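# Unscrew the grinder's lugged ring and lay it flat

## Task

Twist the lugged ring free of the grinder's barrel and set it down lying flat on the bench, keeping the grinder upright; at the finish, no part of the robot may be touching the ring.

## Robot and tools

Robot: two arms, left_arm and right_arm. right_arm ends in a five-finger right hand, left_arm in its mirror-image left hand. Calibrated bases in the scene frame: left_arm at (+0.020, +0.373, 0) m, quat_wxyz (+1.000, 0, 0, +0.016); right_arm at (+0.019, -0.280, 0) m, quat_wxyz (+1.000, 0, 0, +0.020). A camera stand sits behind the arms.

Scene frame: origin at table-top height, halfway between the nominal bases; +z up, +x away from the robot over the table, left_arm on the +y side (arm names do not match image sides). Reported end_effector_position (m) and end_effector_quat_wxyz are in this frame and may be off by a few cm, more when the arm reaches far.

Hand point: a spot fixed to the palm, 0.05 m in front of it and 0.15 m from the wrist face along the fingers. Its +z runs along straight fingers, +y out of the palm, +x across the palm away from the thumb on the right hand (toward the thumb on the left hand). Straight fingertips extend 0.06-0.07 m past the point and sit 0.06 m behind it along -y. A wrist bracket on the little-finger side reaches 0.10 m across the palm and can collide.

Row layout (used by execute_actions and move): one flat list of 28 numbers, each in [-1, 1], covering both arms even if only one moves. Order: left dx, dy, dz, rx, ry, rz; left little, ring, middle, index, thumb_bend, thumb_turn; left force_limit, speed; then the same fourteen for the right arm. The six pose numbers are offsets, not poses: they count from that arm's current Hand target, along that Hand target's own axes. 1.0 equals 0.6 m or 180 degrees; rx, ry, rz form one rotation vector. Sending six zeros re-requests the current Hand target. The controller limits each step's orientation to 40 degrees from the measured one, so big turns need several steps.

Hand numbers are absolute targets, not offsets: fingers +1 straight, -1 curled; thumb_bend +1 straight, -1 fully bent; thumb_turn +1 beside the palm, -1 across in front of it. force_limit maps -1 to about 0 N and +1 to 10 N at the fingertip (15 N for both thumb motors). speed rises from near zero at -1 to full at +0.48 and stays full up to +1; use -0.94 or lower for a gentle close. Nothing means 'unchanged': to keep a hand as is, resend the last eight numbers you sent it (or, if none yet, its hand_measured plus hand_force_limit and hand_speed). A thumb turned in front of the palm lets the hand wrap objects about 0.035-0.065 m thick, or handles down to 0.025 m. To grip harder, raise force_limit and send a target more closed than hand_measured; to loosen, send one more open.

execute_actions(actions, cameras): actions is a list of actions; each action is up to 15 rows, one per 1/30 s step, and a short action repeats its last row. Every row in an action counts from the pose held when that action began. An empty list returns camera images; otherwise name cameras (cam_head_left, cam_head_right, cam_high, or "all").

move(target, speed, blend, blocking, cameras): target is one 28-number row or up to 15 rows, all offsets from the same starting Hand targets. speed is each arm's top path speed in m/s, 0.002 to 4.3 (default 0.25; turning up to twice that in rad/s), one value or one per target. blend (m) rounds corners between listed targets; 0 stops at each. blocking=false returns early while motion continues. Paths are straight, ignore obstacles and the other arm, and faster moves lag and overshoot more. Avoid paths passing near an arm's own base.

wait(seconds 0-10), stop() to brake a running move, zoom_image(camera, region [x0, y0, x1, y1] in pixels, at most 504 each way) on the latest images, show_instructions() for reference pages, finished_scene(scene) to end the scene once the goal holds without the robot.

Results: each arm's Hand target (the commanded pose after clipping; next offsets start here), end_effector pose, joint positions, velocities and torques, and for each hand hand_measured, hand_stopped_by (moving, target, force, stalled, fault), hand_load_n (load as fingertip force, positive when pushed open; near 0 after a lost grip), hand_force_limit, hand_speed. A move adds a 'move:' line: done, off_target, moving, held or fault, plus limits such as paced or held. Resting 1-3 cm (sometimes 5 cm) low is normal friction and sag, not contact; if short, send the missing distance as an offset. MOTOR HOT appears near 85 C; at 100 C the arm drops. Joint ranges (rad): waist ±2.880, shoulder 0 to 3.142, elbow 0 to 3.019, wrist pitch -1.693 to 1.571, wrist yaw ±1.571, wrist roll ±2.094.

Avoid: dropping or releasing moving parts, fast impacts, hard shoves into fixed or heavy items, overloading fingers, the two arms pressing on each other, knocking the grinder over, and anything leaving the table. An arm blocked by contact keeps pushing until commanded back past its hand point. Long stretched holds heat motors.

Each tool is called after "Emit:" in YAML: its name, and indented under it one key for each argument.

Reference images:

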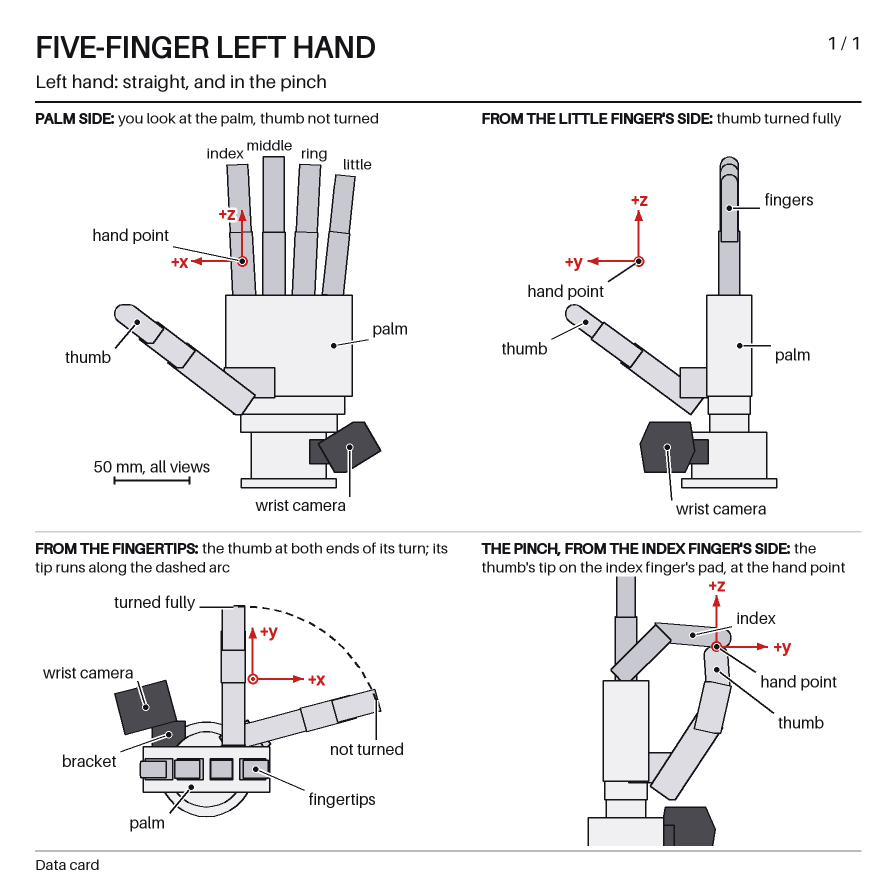

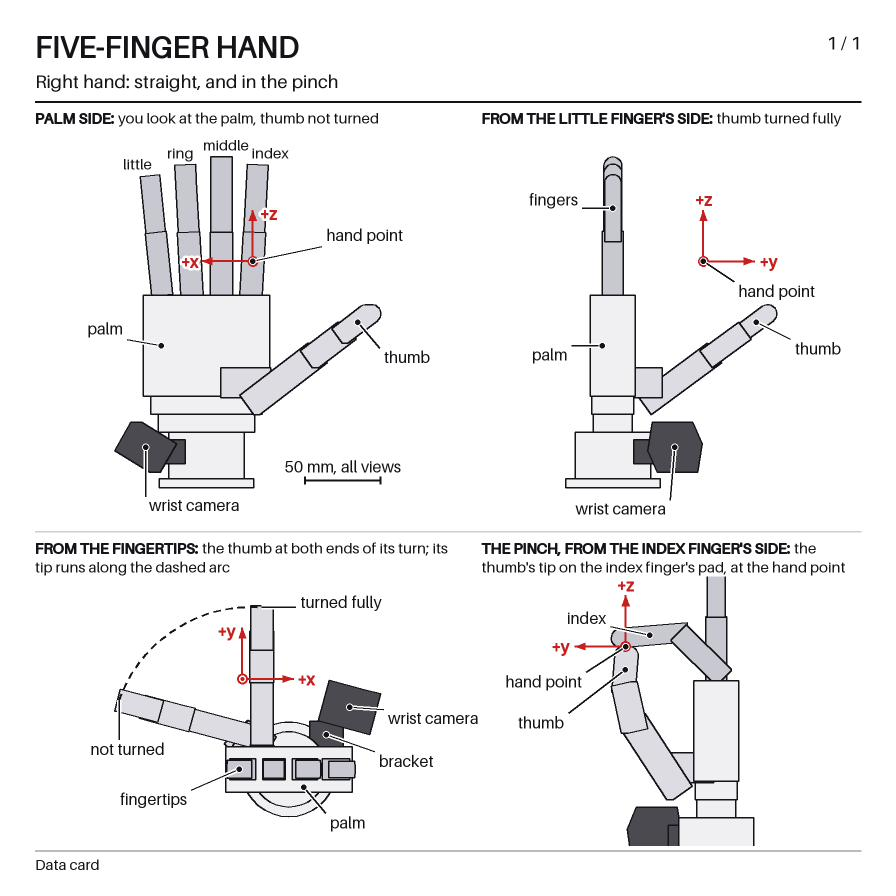

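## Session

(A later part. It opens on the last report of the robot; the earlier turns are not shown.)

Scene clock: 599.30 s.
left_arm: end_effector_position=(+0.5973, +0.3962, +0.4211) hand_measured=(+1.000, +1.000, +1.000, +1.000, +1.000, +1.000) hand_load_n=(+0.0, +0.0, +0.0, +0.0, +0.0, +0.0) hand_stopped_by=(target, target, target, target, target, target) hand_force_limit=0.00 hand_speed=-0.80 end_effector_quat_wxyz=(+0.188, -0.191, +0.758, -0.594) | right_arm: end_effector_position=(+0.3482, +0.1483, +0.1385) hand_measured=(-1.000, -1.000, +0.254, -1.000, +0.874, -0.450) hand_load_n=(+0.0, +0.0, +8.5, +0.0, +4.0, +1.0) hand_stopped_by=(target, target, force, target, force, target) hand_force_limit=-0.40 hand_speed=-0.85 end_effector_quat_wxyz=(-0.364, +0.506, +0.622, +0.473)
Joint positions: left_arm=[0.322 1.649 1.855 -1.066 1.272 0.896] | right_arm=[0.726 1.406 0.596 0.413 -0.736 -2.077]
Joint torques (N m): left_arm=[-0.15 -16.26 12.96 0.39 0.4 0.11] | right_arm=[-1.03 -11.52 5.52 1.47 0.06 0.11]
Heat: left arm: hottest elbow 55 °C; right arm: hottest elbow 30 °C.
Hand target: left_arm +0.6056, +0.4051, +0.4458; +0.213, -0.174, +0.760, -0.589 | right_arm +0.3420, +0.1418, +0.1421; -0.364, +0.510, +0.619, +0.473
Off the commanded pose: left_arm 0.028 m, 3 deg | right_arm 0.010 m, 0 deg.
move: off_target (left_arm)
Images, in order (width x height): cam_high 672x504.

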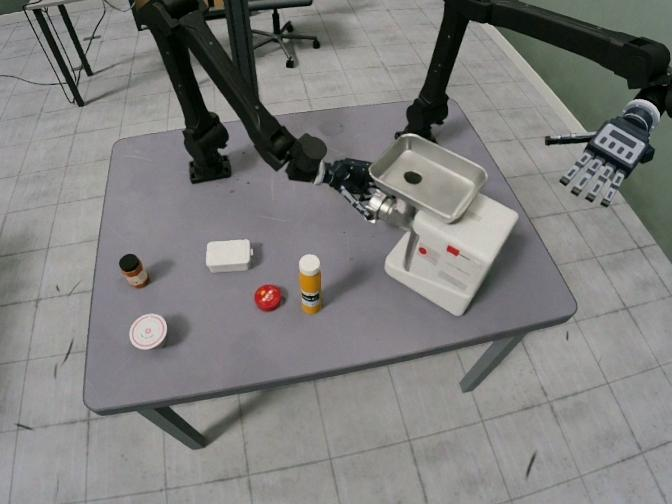

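Emit:
move:
  target:
    - [0,0,0,0,0,0,1,1,1,1,1,1,0,-0.8,0,0.0133,0.01,0,0,0,-1,-1,0.5,-1,1,-0.45,-0.4,-0.3]
    - [0,0,0,0,0,0,1,1,1,1,1,1,0,-0.8,-0.0033,-0.0833,-0.0527,0,0.1422,0.1067,-1,-1,-1,0.5,1,-1,-0.4,-0.3]
    - [0,0,0,0,0,0,1,1,1,1,1,1,0,-0.8,-0.0057,0.0283,0.0233,0,0.1422,0.1067,-1,-1,-1,0.5,1,-1,-0.4,-0.3]
  speed: [0.15,0.25,0.12]
  cameras: ["cam_high","cam_head_left"]

Emit:
zoom_image:
  camera: "cam_high"
  region: [362, 184, 402, 224]

Emit:
zoom_image:
  camera: "cam_head_left"
  region: [240, 270, 310, 340]

Scene clock: 605.67 s.
left_arm: end_effector_position=(+0.5973, +0.3962, +0.4211) hand_measured=(+1.000, +1.000, +1.000, +1.000, +1.000, +1.000) hand_load_n=(+0.0, +0.0, +0.0, +0.0, +0.0, +0.0) hand_stopped_by=(target, target, target, target, target, target) hand_force_limit=0.00 hand_speed=-0.80 end_effector_quat_wxyz=(+0.188, -0.191, +0.758, -0.594) | right_arm: end_effector_position=(+0.3462, +0.1516, +0.1370) hand_measured=(-1.000, -1.000, -1.000, +0.500, +1.000, -1.000) hand_load_n=(+0.0, +0.0, +0.0, +0.0, +0.5, +0.5) hand_stopped_by=(target, target, target, target, target, target) hand_force_limit=-0.40 hand_speed=-0.30 end_effector_quat_wxyz=(+0.564, -0.487, -0.436, -0.504)
Joint positions: left_arm=[0.322 1.649 1.855 -1.066 1.272 0.896] | right_arm=[0.672 1.758 0.524 1.456 -0.847 -1.292]
Joint torques (N m): left_arm=[-0.21 -16.5 12.86 0.46 0.39 0.1] | right_arm=[-2.08 -8.94 6.45 1.65 0.01 0.15]
Heat: left arm: hottest elbow 55 °C; right arm: hottest elbow 30 °C.
Hand target: left_arm +0.6056, +0.4051, +0.4458; +0.213, -0.174, +0.760, -0.589 | right_arm +0.3598, +0.1547, +0.1386; +0.565, -0.488, -0.431, -0.507
Off the commanded pose: left_arm 0.028 m, 3 deg | right_arm 0.014 m, 1 deg.
move: off_target (left_arm, right_arm)
Images, in order (width x height): cam_head_left 672x504, cam_high 672x504.

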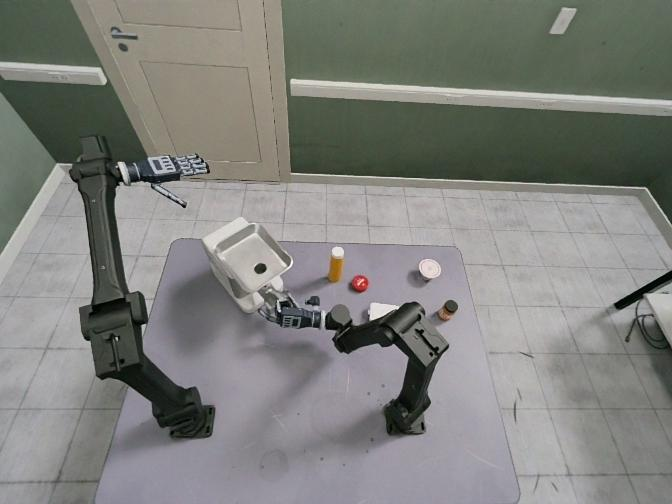

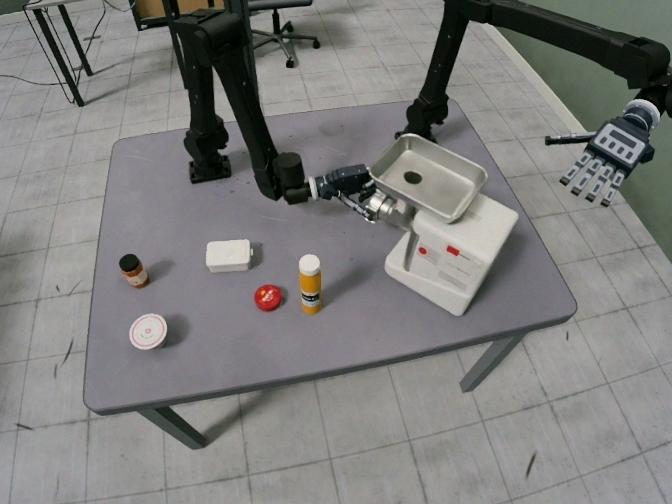

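Scaled by 12.600 from the camera's 672x504 image, which has a finer 960x720 frame.

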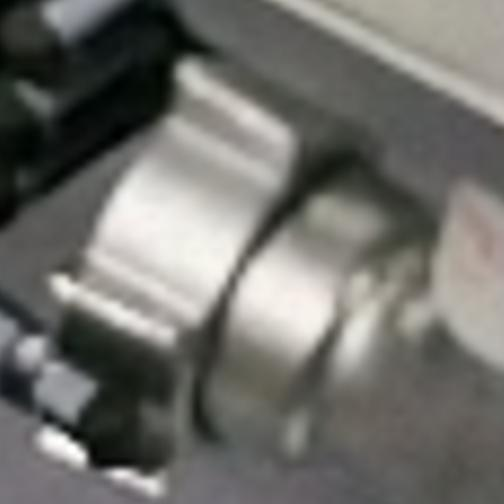

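Scaled by 7.200 from the camera's 672x504 image, which has a finer 960x720 frame.

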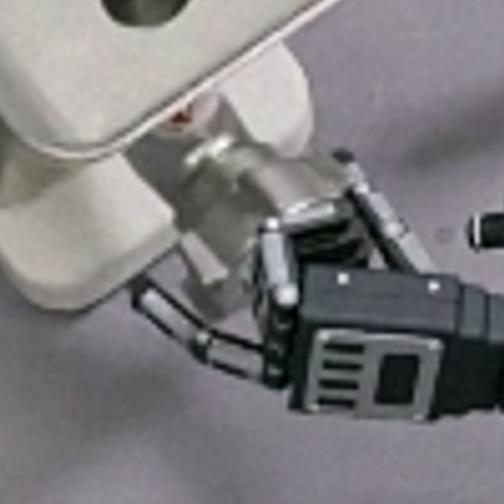

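Emit:
move:
  target:
    - [0,0,0,0,0,0,1,1,1,1,1,1,0,-0.8,0,0,0,0,0,0,-1,-1,-1,0.1,0.8,-1,-0.4,-0.85]
    - [0,0,0,0,0,0,1,1,1,1,1,1,0,-0.8,0,0,0,0,-0.1422,-0.1067,-1,-1,-1,0.1,0.8,-1,-0.4,-0.85]
    - [0,0,0,0,0,0,1,1,1,1,1,1,0,-0.8,0,-0.0293,-0.022,0,-0.1422,-0.1067,-1,-1,-1,0.1,0.8,-1,-0.4,-0.85]
  speed: [0.1,0.15,0.05]
  cameras: ["cam_high","cam_head_left"]

Emit:
zoom_image:
  camera: "cam_high"
  region: [362, 184, 402, 224]

Emit:
zoom_image:
  camera: "cam_head_left"
  region: [240, 270, 310, 340]

Scene clock: 610.27 s.
left_arm: end_effector_position=(+0.5973, +0.3962, +0.4211) hand_measured=(+1.000, +1.000, +1.000, +1.000, +1.000, +1.000) hand_load_n=(+0.0, +0.0, +0.0, +0.0, +0.0, +0.0) hand_stopped_by=(target, target, target, target, target, target) hand_force_limit=0.00 hand_speed=-0.80 end_effector_quat_wxyz=(+0.188, -0.191, +0.758, -0.594) | right_arm: end_effector_position=(+0.3475, +0.1388, +0.1289) hand_measured=(-1.000, -1.000, -1.000, +0.294, +0.880, -1.000) hand_load_n=(+0.0, +0.0, -0.5, +1.5, +0.0, +0.0) hand_stopped_by=(target, target, target, force, force, target) hand_force_limit=-0.40 hand_speed=-0.85 end_effector_quat_wxyz=(-0.363, +0.516, +0.618, +0.469)
Joint positions: left_arm=[0.322 1.649 1.855 -1.066 1.272 0.896] | right_arm=[0.714 1.406 0.574 0.42 -0.735 -2.072]
Joint torques (N m): left_arm=[0.03 -16.26 12.98 0.47 0.4 0.13] | right_arm=[-0.26 -10.4 6.78 1.69 -0.01 0.07]
Heat: left arm: hottest elbow 55 °C; right arm: hottest elbow 30 °C.
Hand target: left_arm +0.6056, +0.4051, +0.4458; +0.213, -0.174, +0.760, -0.589 | right_arm +0.3423, +0.1415, +0.1387; -0.364, +0.510, +0.619, +0.474
Off the commanded pose: left_arm 0.028 m, 3 deg | right_arm 0.011 m, 1 deg.
move: off_target (left_arm, right_arm)
Images, in order (width x height): cam_head_left 672x504, cam_high 672x504.

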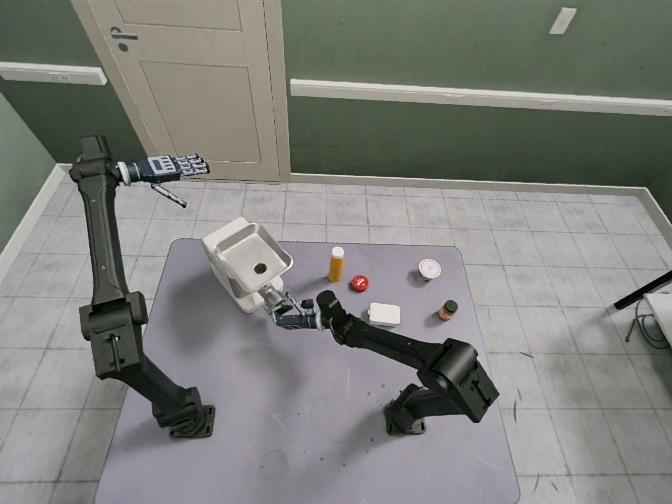

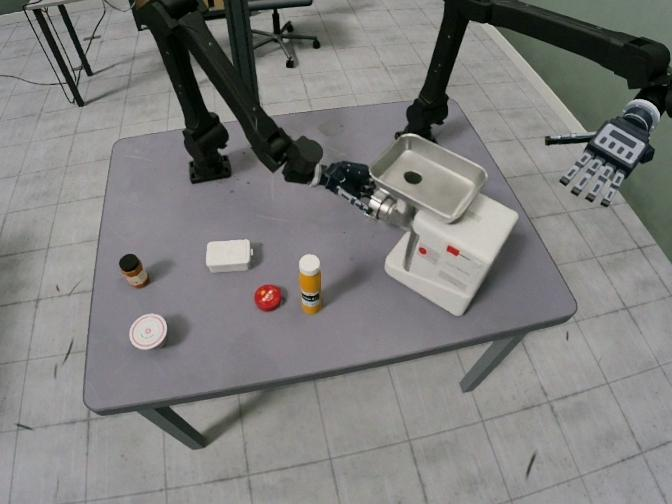

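Scaled by 12.600 from the camera's 672x504 image, which has a finer 960x720 frame.

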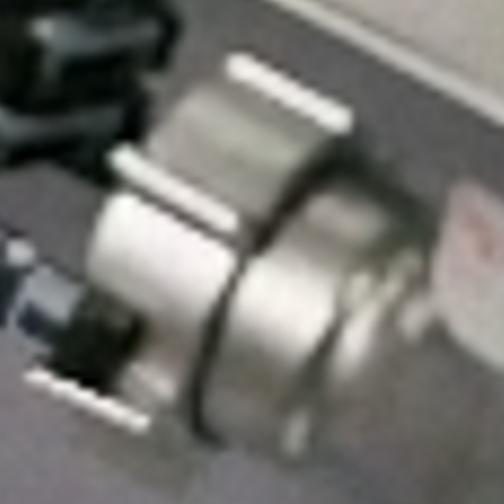

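Scaled by 7.200 from the camera's 672x504 image, which has a finer 960x720 frame.

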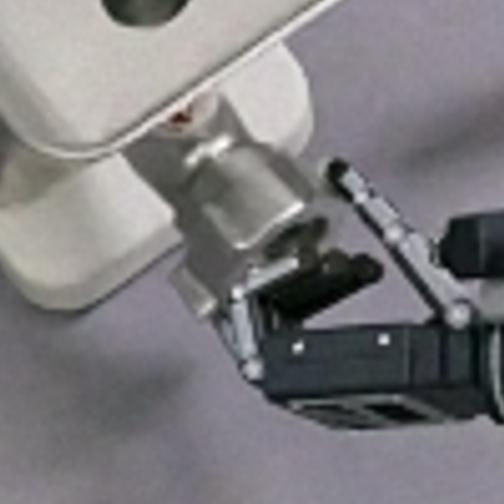

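Emit:
move:
  target:
    - [0,0,0,0,0,0,1,1,1,1,1,1,0,-0.8,0,0.004,0.003,0,0,0,-1,-1,-1,0.5,1,-1,-0.4,-0.3]
    - [0,0,0,0,0,0,1,1,1,1,1,1,0,-0.8,0.0077,-0.0812,-0.0557,0,0.1422,0.1067,-1,-1,0.5,-1,1,-0.45,-0.4,-0.3]
    - [0,0,0,0,0,0,1,1,1,1,1,1,0,-0.8,0.0053,0.0305,0.0203,0,0.1422,0.1067,-1,-1,0.5,-1,1,-0.45,-0.4,-0.3]
  speed: [0.15,0.25,0.15]
  cameras: ["cam_high","cam_head_left"]

Emit:
zoom_image:
  camera: "cam_high"
  region: [362, 184, 402, 224]

Emit:
zoom_image:
  camera: "cam_head_left"
  region: [240, 270, 310, 340]

Scene clock: 616.27 s.
left_arm: end_effector_position=(+0.5973, +0.3962, +0.4211) hand_measured=(+1.000, +1.000, +1.000, +1.000, +1.000, +1.000) hand_load_n=(+0.0, +0.0, +0.0, +0.0, +0.0, -0.5) hand_stopped_by=(target, target, target, target, target, target) hand_force_limit=0.00 hand_speed=-0.80 end_effector_quat_wxyz=(+0.188, -0.191, +0.758, -0.594) | right_arm: end_effector_position=(+0.3461, +0.1512, +0.1398) hand_measured=(-1.000, -1.000, +0.500, -1.000, +1.000, -0.450) hand_load_n=(+0.0, +0.0, +0.0, +0.0, +0.0, +0.5) hand_stopped_by=(target, target, target, target, target, target) hand_force_limit=-0.40 hand_speed=-0.30 end_effector_quat_wxyz=(+0.564, -0.487, -0.436, -0.504)
Joint positions: left_arm=[0.322 1.649 1.855 -1.066 1.272 0.896] | right_arm=[0.672 1.746 0.523 1.444 -0.847 -1.292]
Joint torques (N m): left_arm=[-0.44 -16.44 12.82 0.46 0.42 0.08] | right_arm=[-2.02 -8.76 6.6 1.65 0.01 0.15]
Heat: left arm: hottest elbow 55 °C; right arm: hottest elbow 30 °C.
Hand target: left_arm +0.6056, +0.4051, +0.4458; +0.213, -0.174, +0.760, -0.589 | right_arm +0.3597, +0.1548, +0.1420; +0.565, -0.488, -0.431, -0.507
Off the commanded pose: left_arm 0.028 m, 3 deg | right_arm 0.014 m, 1 deg.
move: off_target (left_arm, right_arm)
Images, in order (width x height): cam_head_left 672x504, cam_high 672x504.

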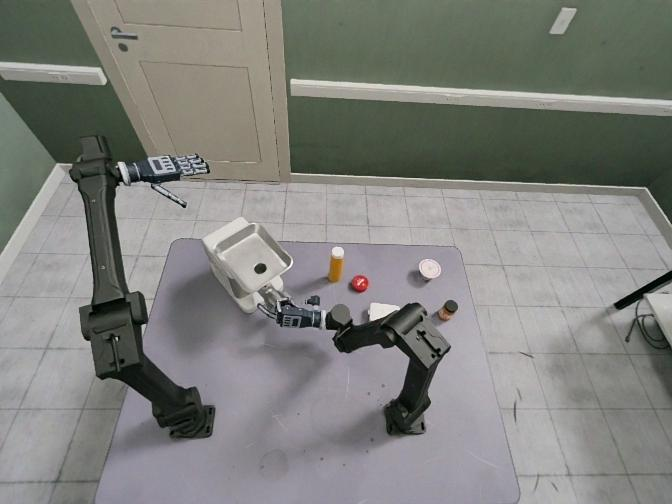

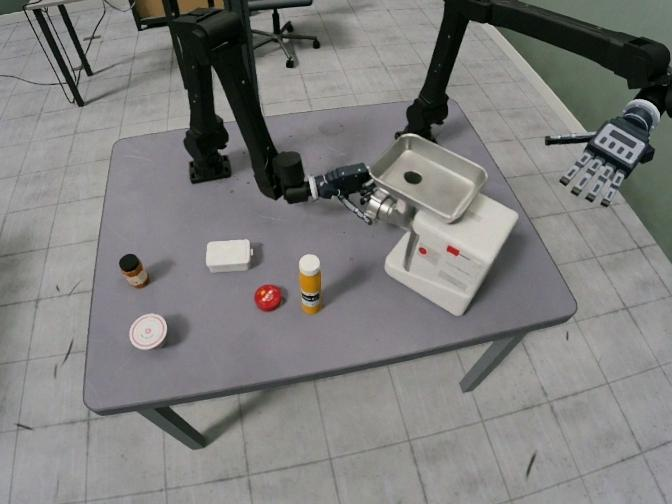

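Scaled by 12.600 from the camera's 672x504 image, which has a finer 960x720 frame.

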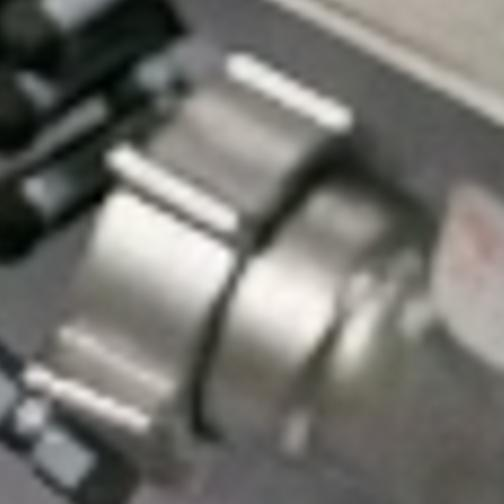

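Scaled by 7.200 from the camera's 672x504 image, which has a finer 960x720 frame.

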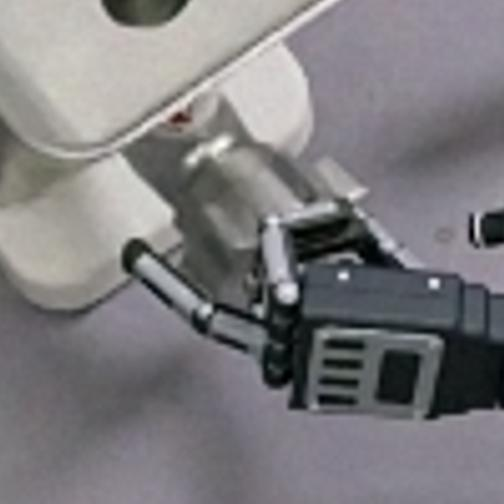

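Emit:
move:
  target:
    - [0,0,0,0,0,0,1,1,1,1,1,1,0,-0.8,0,0,0,0,0,0,-1,-1,0.1,-1,0.8,-0.45,-0.2,-0.85]
    - [0,0,0,0,0,0,1,1,1,1,1,1,0,-0.8,0,0,0,0,-0.1422,-0.1067,-1,-1,0.1,-1,0.8,-0.45,-0.2,-0.85]
    - [0,0,0,0,0,0,1,1,1,1,1,1,0,-0.8,0,-0.0267,-0.02,0,-0.1422,-0.1067,-1,-1,0.1,-1,0.8,-0.45,-0.2,-0.85]
  speed: [0.1,0.15,0.05]
  cameras: ["cam_high","cam_head_left"]

Emit:
zoom_image:
  camera: "cam_high"
  region: [362, 184, 402, 224]

Emit:
zoom_image:
  camera: "cam_head_left"
  region: [240, 270, 310, 340]

Scene clock: 620.90 s.
left_arm: end_effector_position=(+0.5973, +0.3962, +0.4211) hand_measured=(+1.000, +1.000, +1.000, +1.000, +1.000, +1.000) hand_load_n=(+0.0, +0.0, +0.0, -0.5, +0.0, +0.0) hand_stopped_by=(target, target, target, target, target, target) hand_force_limit=0.00 hand_speed=-0.80 end_effector_quat_wxyz=(+0.188, -0.191, +0.758, -0.594) | right_arm: end_effector_position=(+0.3484, +0.1484, +0.1392) hand_measured=(-1.000, -1.000, +0.254, -1.000, +0.874, -0.450) hand_load_n=(+0.0, +0.0, +7.0, +0.0, +3.0, +1.0) hand_stopped_by=(target, target, force, target, force, target) hand_force_limit=-0.20 hand_speed=-0.85 end_effector_quat_wxyz=(-0.365, +0.506, +0.622, +0.474)
Joint positions: left_arm=[0.322 1.649 1.855 -1.066 1.272 0.896] | right_arm=[0.725 1.406 0.597 0.413 -0.739 -2.077]
Joint torques (N m): left_arm=[-0.21 -16.56 12.96 0.5 0.42 0.08] | right_arm=[-1.03 -10.99 5.82 1.44 0.12 0.11]
Heat: left arm: hottest elbow 55 °C; right arm: hottest elbow 30 °C.
Hand target: left_arm +0.6056, +0.4051, +0.4458; +0.213, -0.174, +0.760, -0.589 | right_arm +0.3436, +0.1427, +0.1419; -0.364, +0.509, +0.620, +0.473
Off the commanded pose: left_arm 0.028 m, 3 deg | right_arm 0.008 m, 1 deg.
move: off_target (left_arm)
Images, in order (width x height): cam_head_left 672x504, cam_high 672x504.

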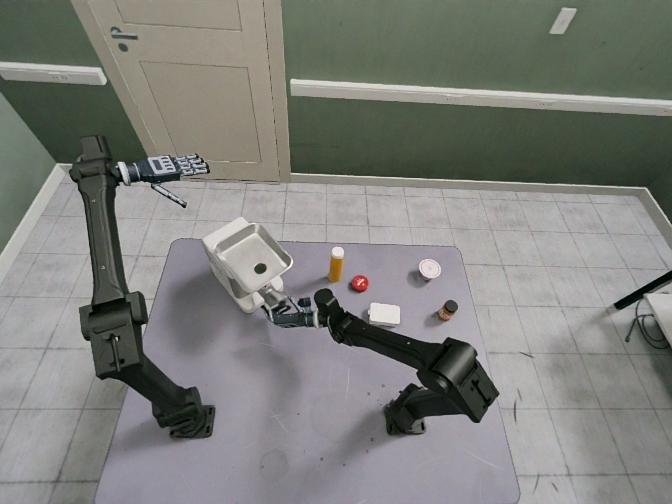

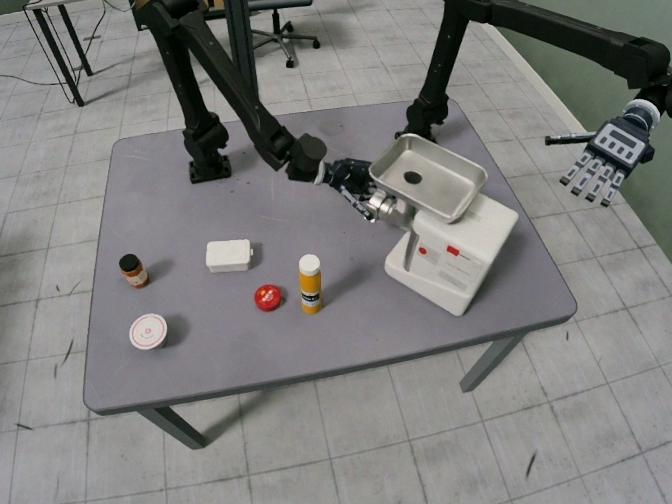

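Scaled by 12.600 from the camera's 672x504 image, which has a finer 960x720 frame.

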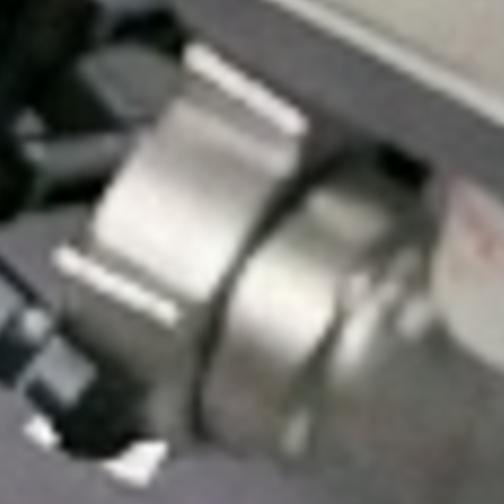

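Scaled by 7.200 from the camera's 672x504 image, which has a finer 960x720 frame.

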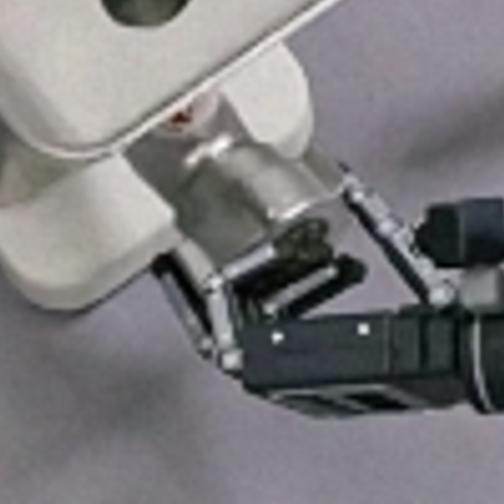

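Emit:
move:
  target:
    - [0,0,0,0,0,0,1,1,1,1,1,1,0,-0.8,0,0.017,0.013,0,0,0,-1,-1,0.5,-1,1,-0.45,-0.4,-0.3]
    - [0,0,0,0,0,0,1,1,1,1,1,1,0,-0.8,-0.0053,-0.082,-0.059,0,0.1422,0.1067,-1,-1,-1,0.5,1,-1,-0.4,-0.3]
    - [0,0,0,0,0,0,1,1,1,1,1,1,0,-0.8,-0.0053,0.0257,0.0218,0,0.1422,0.1067,-1,-1,-1,0.5,1,-1,-0.4,-0.3]
  speed: [0.15,0.25,0.15]
  cameras: ["cam_high"]

Scene clock: 628.03 s.
left_arm: end_effector_position=(+0.5973, +0.3962, +0.4211) hand_measured=(+1.000, +1.000, +1.000, +1.000, +1.000, +1.000) hand_load_n=(+0.0, +0.0, +0.0, +0.0, +0.0, +0.0) hand_stopped_by=(target, target, target, target, target, target) hand_force_limit=0.00 hand_speed=-0.80 end_effector_quat_wxyz=(+0.188, -0.191, +0.758, -0.594) | right_arm: end_effector_position=(+0.3465, +0.1513, +0.1368) hand_measured=(-1.000, -1.000, -1.000, +0.500, +1.000, -1.000) hand_load_n=(+0.0, +0.0, +0.0, +0.0, +0.0, +0.5) hand_stopped_by=(target, target, target, target, target, target) hand_force_limit=-0.40 hand_speed=-0.30 end_effector_quat_wxyz=(+0.564, -0.487, -0.436, -0.504)
Joint positions: left_arm=[0.322 1.649 1.855 -1.066 1.272 0.896] | right_arm=[0.671 1.759 0.524 1.456 -0.847 -1.292]
Joint torques (N m): left_arm=[-0.03 -16.56 12.96 0.43 0.38 0.1] | right_arm=[-2.02 -8.88 6.5 1.59 0.03 0.15]
Heat: left arm: hottest elbow 55 °C; right arm: hottest elbow 30 °C.
Hand target: left_arm +0.6056, +0.4051, +0.4458; +0.213, -0.174, +0.760, -0.589 | right_arm +0.3599, +0.1548, +0.1386; +0.565, -0.488, -0.431, -0.507
Off the commanded pose: left_arm 0.028 m, 3 deg | right_arm 0.014 m, 1 deg.
move: off_target (left_arm, right_arm)
Images, in order (width x height): cam_high 672x504.

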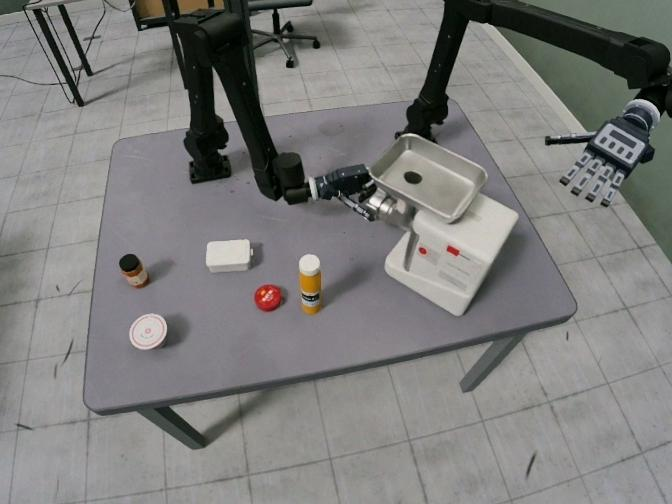

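Emit:
move:
  target:
    - [0,0,0,0,0,0,1,1,1,1,1,1,0,-0.8,0,0,0,0,0,0,-1,-1,-1,0.1,0.8,-1,-0.4,-0.85]
    - [0,0,0,0,0,0,1,1,1,1,1,1,0,-0.8,0,0,0,0,-0.1422,-0.1067,-1,-1,-1,0.1,0.8,-1,-0.4,-0.85]
    - [0,0,0,0,0,0,1,1,1,1,1,1,0,-0.8,0,-0.0333,-0.025,0,-0.1422,-0.1067,-1,-1,-1,0.1,0.8,-1,-0.4,-0.85]
  speed: [0.1,0.15,0.05]
  cameras: ["all"]

Emit:
zoom_image:
  camera: "cam_high"
  region: [352, 174, 412, 234]

Emit:
zoom_image:
  camera: "cam_head_left"
  region: [238, 264, 318, 344]

Scene clock: 632.73 s.
left_arm: end_effector_position=(+0.5973, +0.3962, +0.4211) hand_measured=(+1.000, +1.000, +1.000, +1.000, +1.000, +1.000) hand_load_n=(+0.0, +0.0, +0.0, -0.5, +0.0, +0.0) hand_stopped_by=(target, target, target, target, target, target) hand_force_limit=0.00 hand_speed=-0.80 end_effector_quat_wxyz=(+0.188, -0.191, +0.758, -0.594) | right_arm: end_effector_position=(+0.3448, +0.1375, +0.1290) hand_measured=(-1.000, -1.000, -1.000, +0.294, +0.874, -1.000) hand_load_n=(+0.0, +0.0, +0.0, +2.0, +0.0, +0.5) hand_stopped_by=(target, target, target, force, force, target) hand_force_limit=-0.40 hand_speed=-0.85 end_effector_quat_wxyz=(-0.365, +0.517, +0.617, +0.468)
Joint positions: left_arm=[0.322 1.649 1.855 -1.066 1.272 0.896] | right_arm=[0.716 1.398 0.567 0.42 -0.735 -2.066]
Joint torques (N m): left_arm=[-0.62 -16.32 12.96 0.55 0.43 0.1] | right_arm=[-0.26 -10.29 6.71 1.69 0.01 0.02]
Heat: left arm: hottest elbow 55 °C; right arm: hottest elbow 30 °C.
Hand target: left_arm +0.6056, +0.4051, +0.4458; +0.213, -0.174, +0.760, -0.589 | right_arm +0.3398, +0.1398, +0.1386; -0.364, +0.509, +0.620, +0.473
Off the commanded pose: left_arm 0.028 m, 3 deg | right_arm 0.011 m, 1 deg.
move: off_target (left_arm, right_arm)

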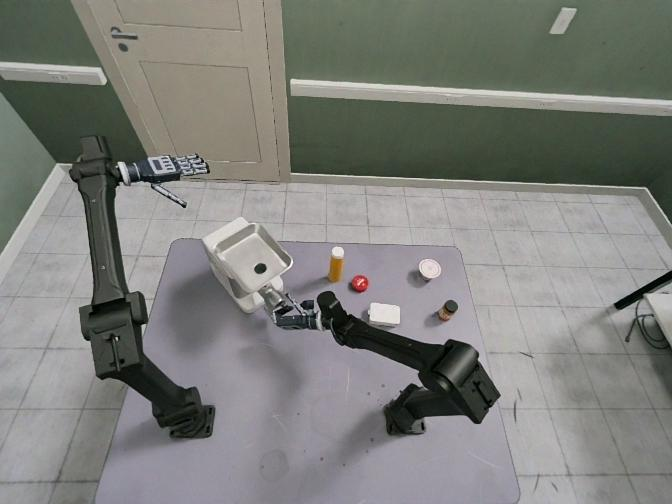

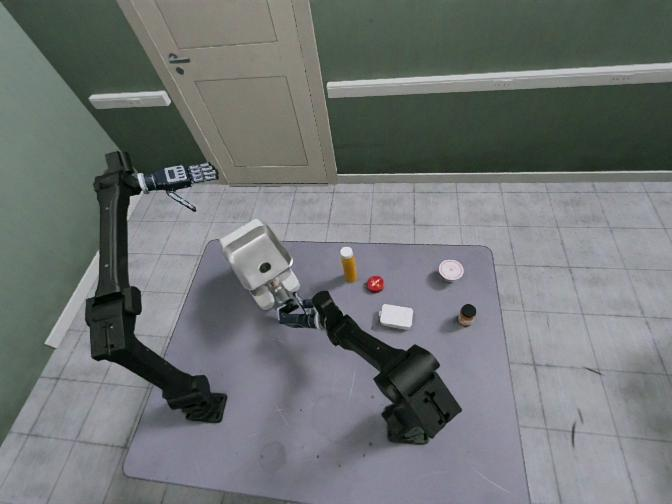

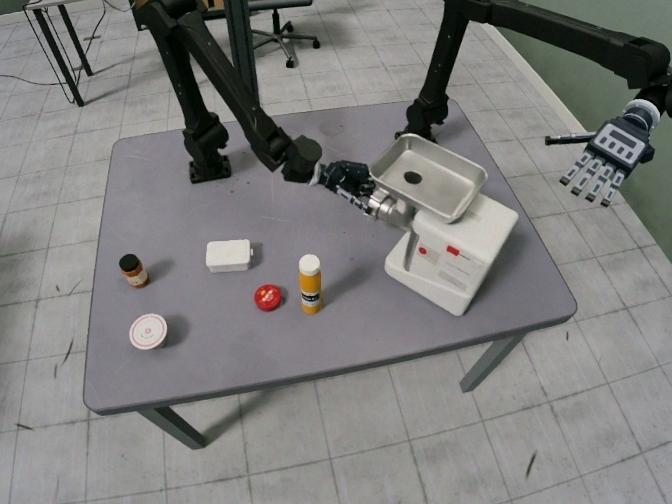

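Scaled by 8.400 from the camera's 672x504 image, which has a finer 960x720 frame.

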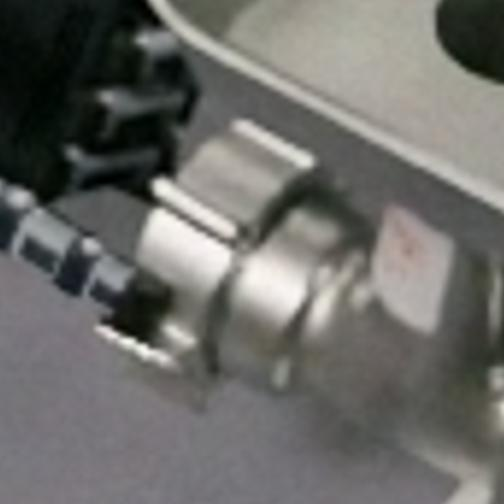

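Scaled by 6.300 from the camera's 672x504 image, which has a finer 960x720 frame.

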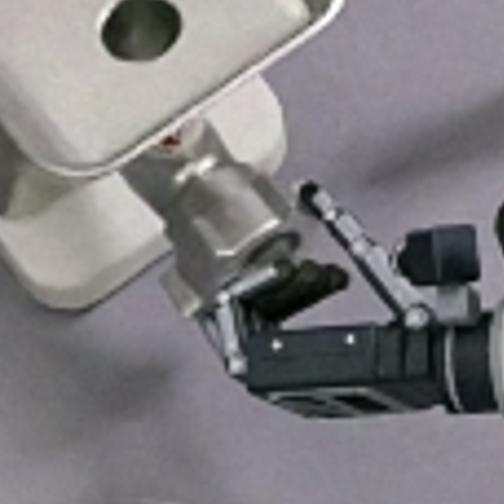

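Emit:
zoom_image:
  camera: "cam_high"
  region: [362, 184, 402, 224]

Emit:
zoom_image:
  camera: "cam_head_left"
  region: [258, 280, 308, 330]

Emit:
zoom_image:
  camera: "cam_head_right"
  region: [250, 270, 320, 340]

Scaled by 12.600 from the camera's 672x504 image, which has a finer 960x720 frame.

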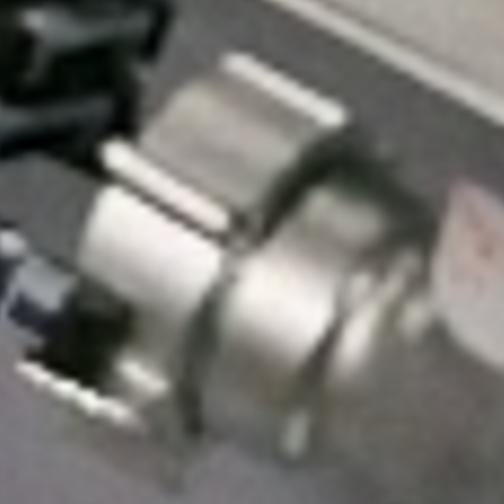

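Scaled by 10.080 from the camera's 672x504 image, which has a finer 960x720 frame.

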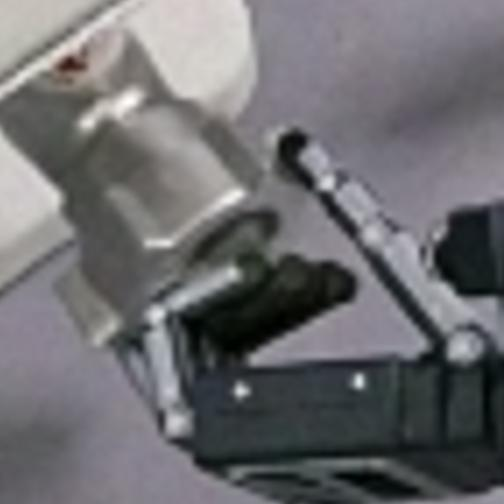

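Scaled by 7.200 from the camera's 672x504 image, which has a finer 960x720 frame.

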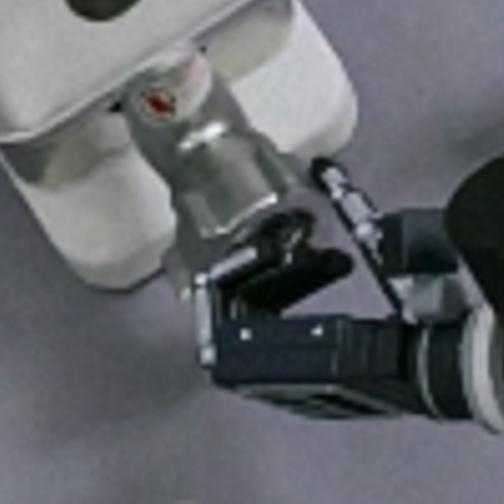

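Emit:
move:
  target:
    - [0,0,0,0,0,0,1,1,1,1,1,1,0,-0.8,0,0.0,0.0,0,0,0,-1,-1,-1,0.5,1,-1,-0.4,-0.3]
    - [0,0,0,0,0,0,1,1,1,1,1,1,0,-0.8,0.0053,-0.0735,-0.0576,0,0.1422,0.1067,-1,-1,0.5,-1,1,-0.45,-0.4,-0.3]
    - [0,0,0,0,0,0,1,1,1,1,1,1,0,-0.8,0.0053,0.0345,0.0234,0,0.1422,0.1067,-1,-1,0.5,-1,1,-0.45,-0.4,-0.3]
  speed: [0.15,0.25,0.15]
  cameras: ["cam_high"]

Emit:
move:
  target:
    - [0,0,0,0,0,0,1,1,1,1,1,1,0,-0.8,0,0,0,0,0,0,-1,-1,0.1,-1,0.8,-0.45,-0.3,-0.85]
    - [0,0,0,0,0,0,1,1,1,1,1,1,0,-0.8,0,0,0,0,-0.1422,-0.1067,-1,-1,0.1,-1,0.8,-0.45,-0.3,-0.85]
    - [0,0,0,0,0,0,1,1,1,1,1,1,0,-0.8,0,-0.0333,-0.025,0,-0.1422,-0.1067,-1,-1,0.1,-1,0.8,-0.45,-0.3,-0.85]
  speed: [0.1,0.15,0.05]
  cameras: ["all"]

Emit:
zoom_image:
  camera: "cam_high"
  region: [362, 184, 402, 224]

Emit:
zoom_image:
  camera: "cam_head_left"
  region: [258, 280, 308, 330]

Scene clock: 639.53 s.
left_arm: end_effector_position=(+0.5973, +0.3962, +0.4211) hand_measured=(+1.000, +1.000, +1.000, +1.000, +1.000, +1.000) hand_load_n=(+0.0, +0.0, +0.0, +0.0, +0.0, -0.5) hand_stopped_by=(target, target, target, target, target, target) hand_force_limit=0.00 hand_speed=-0.80 end_effector_quat_wxyz=(+0.188, -0.191, +0.758, -0.594) | right_arm: end_effector_position=(+0.3461, +0.1513, +0.1399) hand_measured=(-1.000, -1.000, +0.500, -1.000, +1.000, -0.450) hand_load_n=(+0.0, +0.0, +0.0, +0.0, +0.0, +0.5) hand_stopped_by=(target, target, target, target, target, target) hand_force_limit=-0.40 hand_speed=-0.30 end_effector_quat_wxyz=(+0.564, -0.487, -0.436, -0.504)
Joint positions: left_arm=[0.322 1.649 1.855 -1.066 1.272 0.896] | right_arm=[0.672 1.746 0.523 1.444 -0.847 -1.292]
Joint torques (N m): left_arm=[-0.03 -16.38 12.89 0.5 0.4 0.09] | right_arm=[-1.96 -8.76 6.58 1.63 0.03 0.15]
Heat: left arm: hottest elbow 55 °C; right arm: hottest elbow 30 °C.
Hand target: left_arm +0.6056, +0.4051, +0.4458; +0.213, -0.174, +0.760, -0.589 | right_arm +0.3598, +0.1548, +0.1421; +0.565, -0.488, -0.431, -0.507
Off the commanded pose: left_arm 0.028 m, 3 deg | right_arm 0.014 m, 1 deg.
move: off_target (left_arm, right_arm)
Images, in order (width x height): cam_high 672x504.

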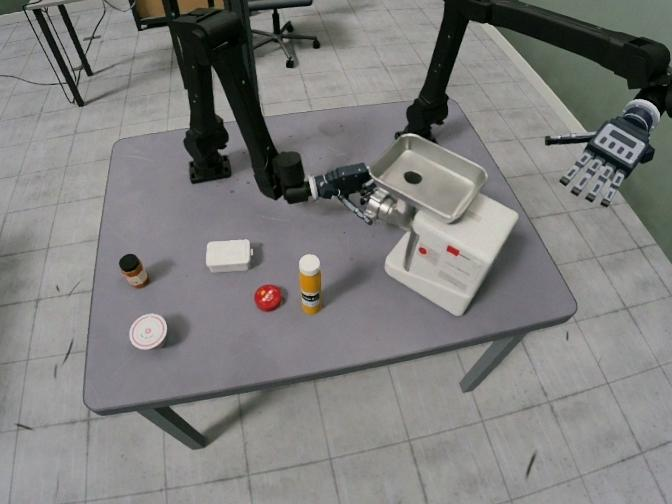

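Scene clock: 644.17 s.
left_arm: end_effector_position=(+0.5973, +0.3962, +0.4211) hand_measured=(+1.000, +1.000, +1.000, +1.000, +1.000, +1.000) hand_load_n=(+0.0, +0.0, +0.0, +0.0, +0.0, -0.5) hand_stopped_by=(target, target, target, target, target, target) hand_force_limit=0.00 hand_speed=-0.80 end_effector_quat_wxyz=(+0.188, -0.191, +0.758, -0.594) | right_arm: end_effector_position=(+0.3385, +0.1366, +0.1273) hand_measured=(-1.000, -1.000, +0.252, -1.000, +0.874, -0.450) hand_load_n=(+0.0, +0.0, +3.0, +0.0, +3.0, +3.0) hand_stopped_by=(target, target, force, target, force, target) hand_force_limit=-0.30 hand_speed=-0.85 end_effector_quat_wxyz=(-0.365, +0.518, +0.621, +0.462)
Joint positions: left_arm=[0.322 1.649 1.855 -1.066 1.272 0.896] | right_arm=[0.725 1.385 0.56 0.398 -0.731 -2.072]
Joint torques (N m): left_arm=[0.15 -16.56 12.89 0.38 0.4 0.1] | right_arm=[-0.91 -9.88 7.46 2 -0.13 0.08]
Heat: left arm: hottest elbow 55 °C; right arm: hottest elbow 30 °C.
Hand target: left_arm +0.6056, +0.4051, +0.4458; +0.213, -0.174, +0.760, -0.589 | right_arm +0.3398, +0.1398, +0.1419; -0.364, +0.509, +0.620, +0.473
Off the commanded pose: left_arm 0.028 m, 3 deg | right_arm 0.015 m, 2 deg.
move: off_target (left_arm, right_arm)

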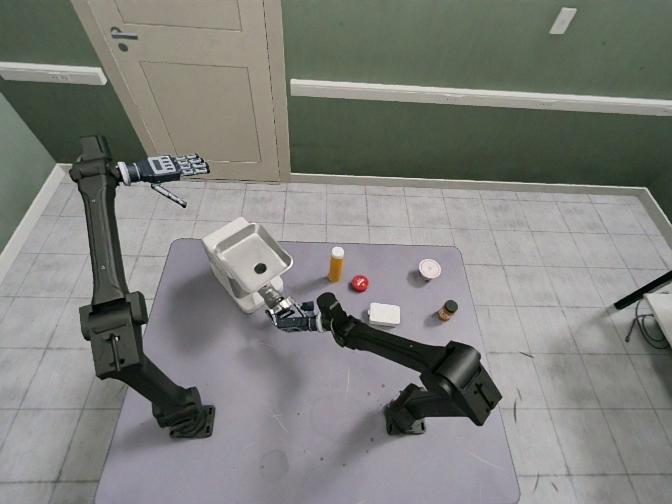

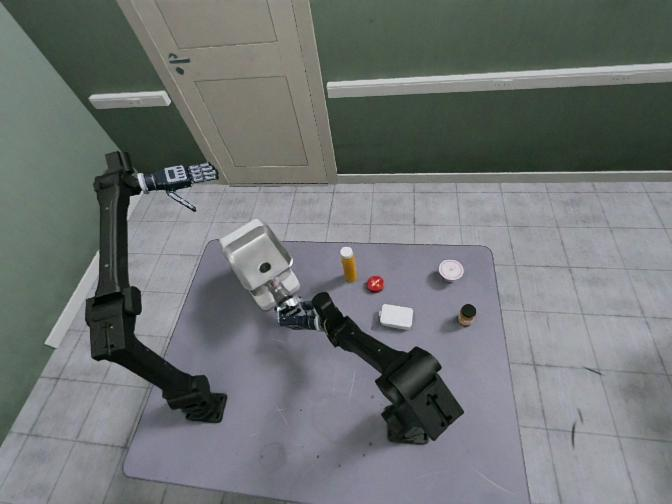

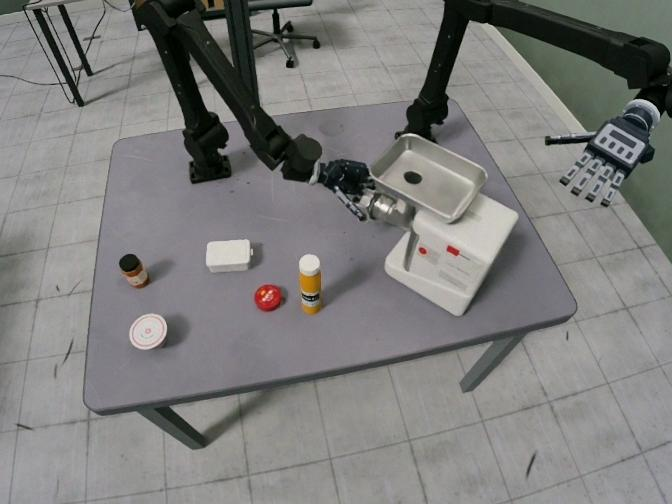

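Scaled by 12.600 from the camera's 672x504 image, which has a finer 960x720 frame.

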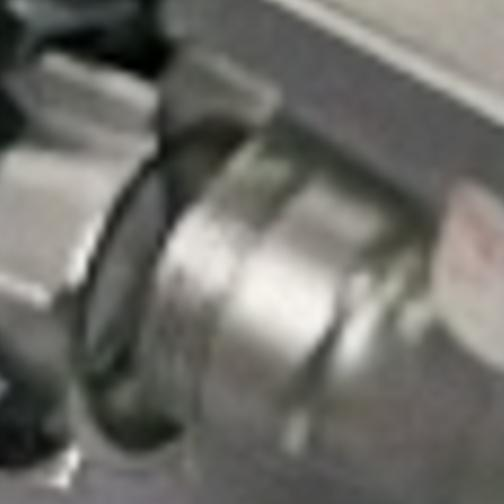

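Scaled by 10.080 from the camera's 672x504 image, which has a finer 960x720 frame.

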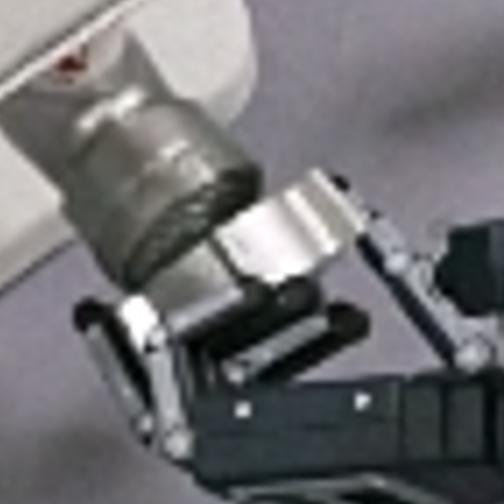

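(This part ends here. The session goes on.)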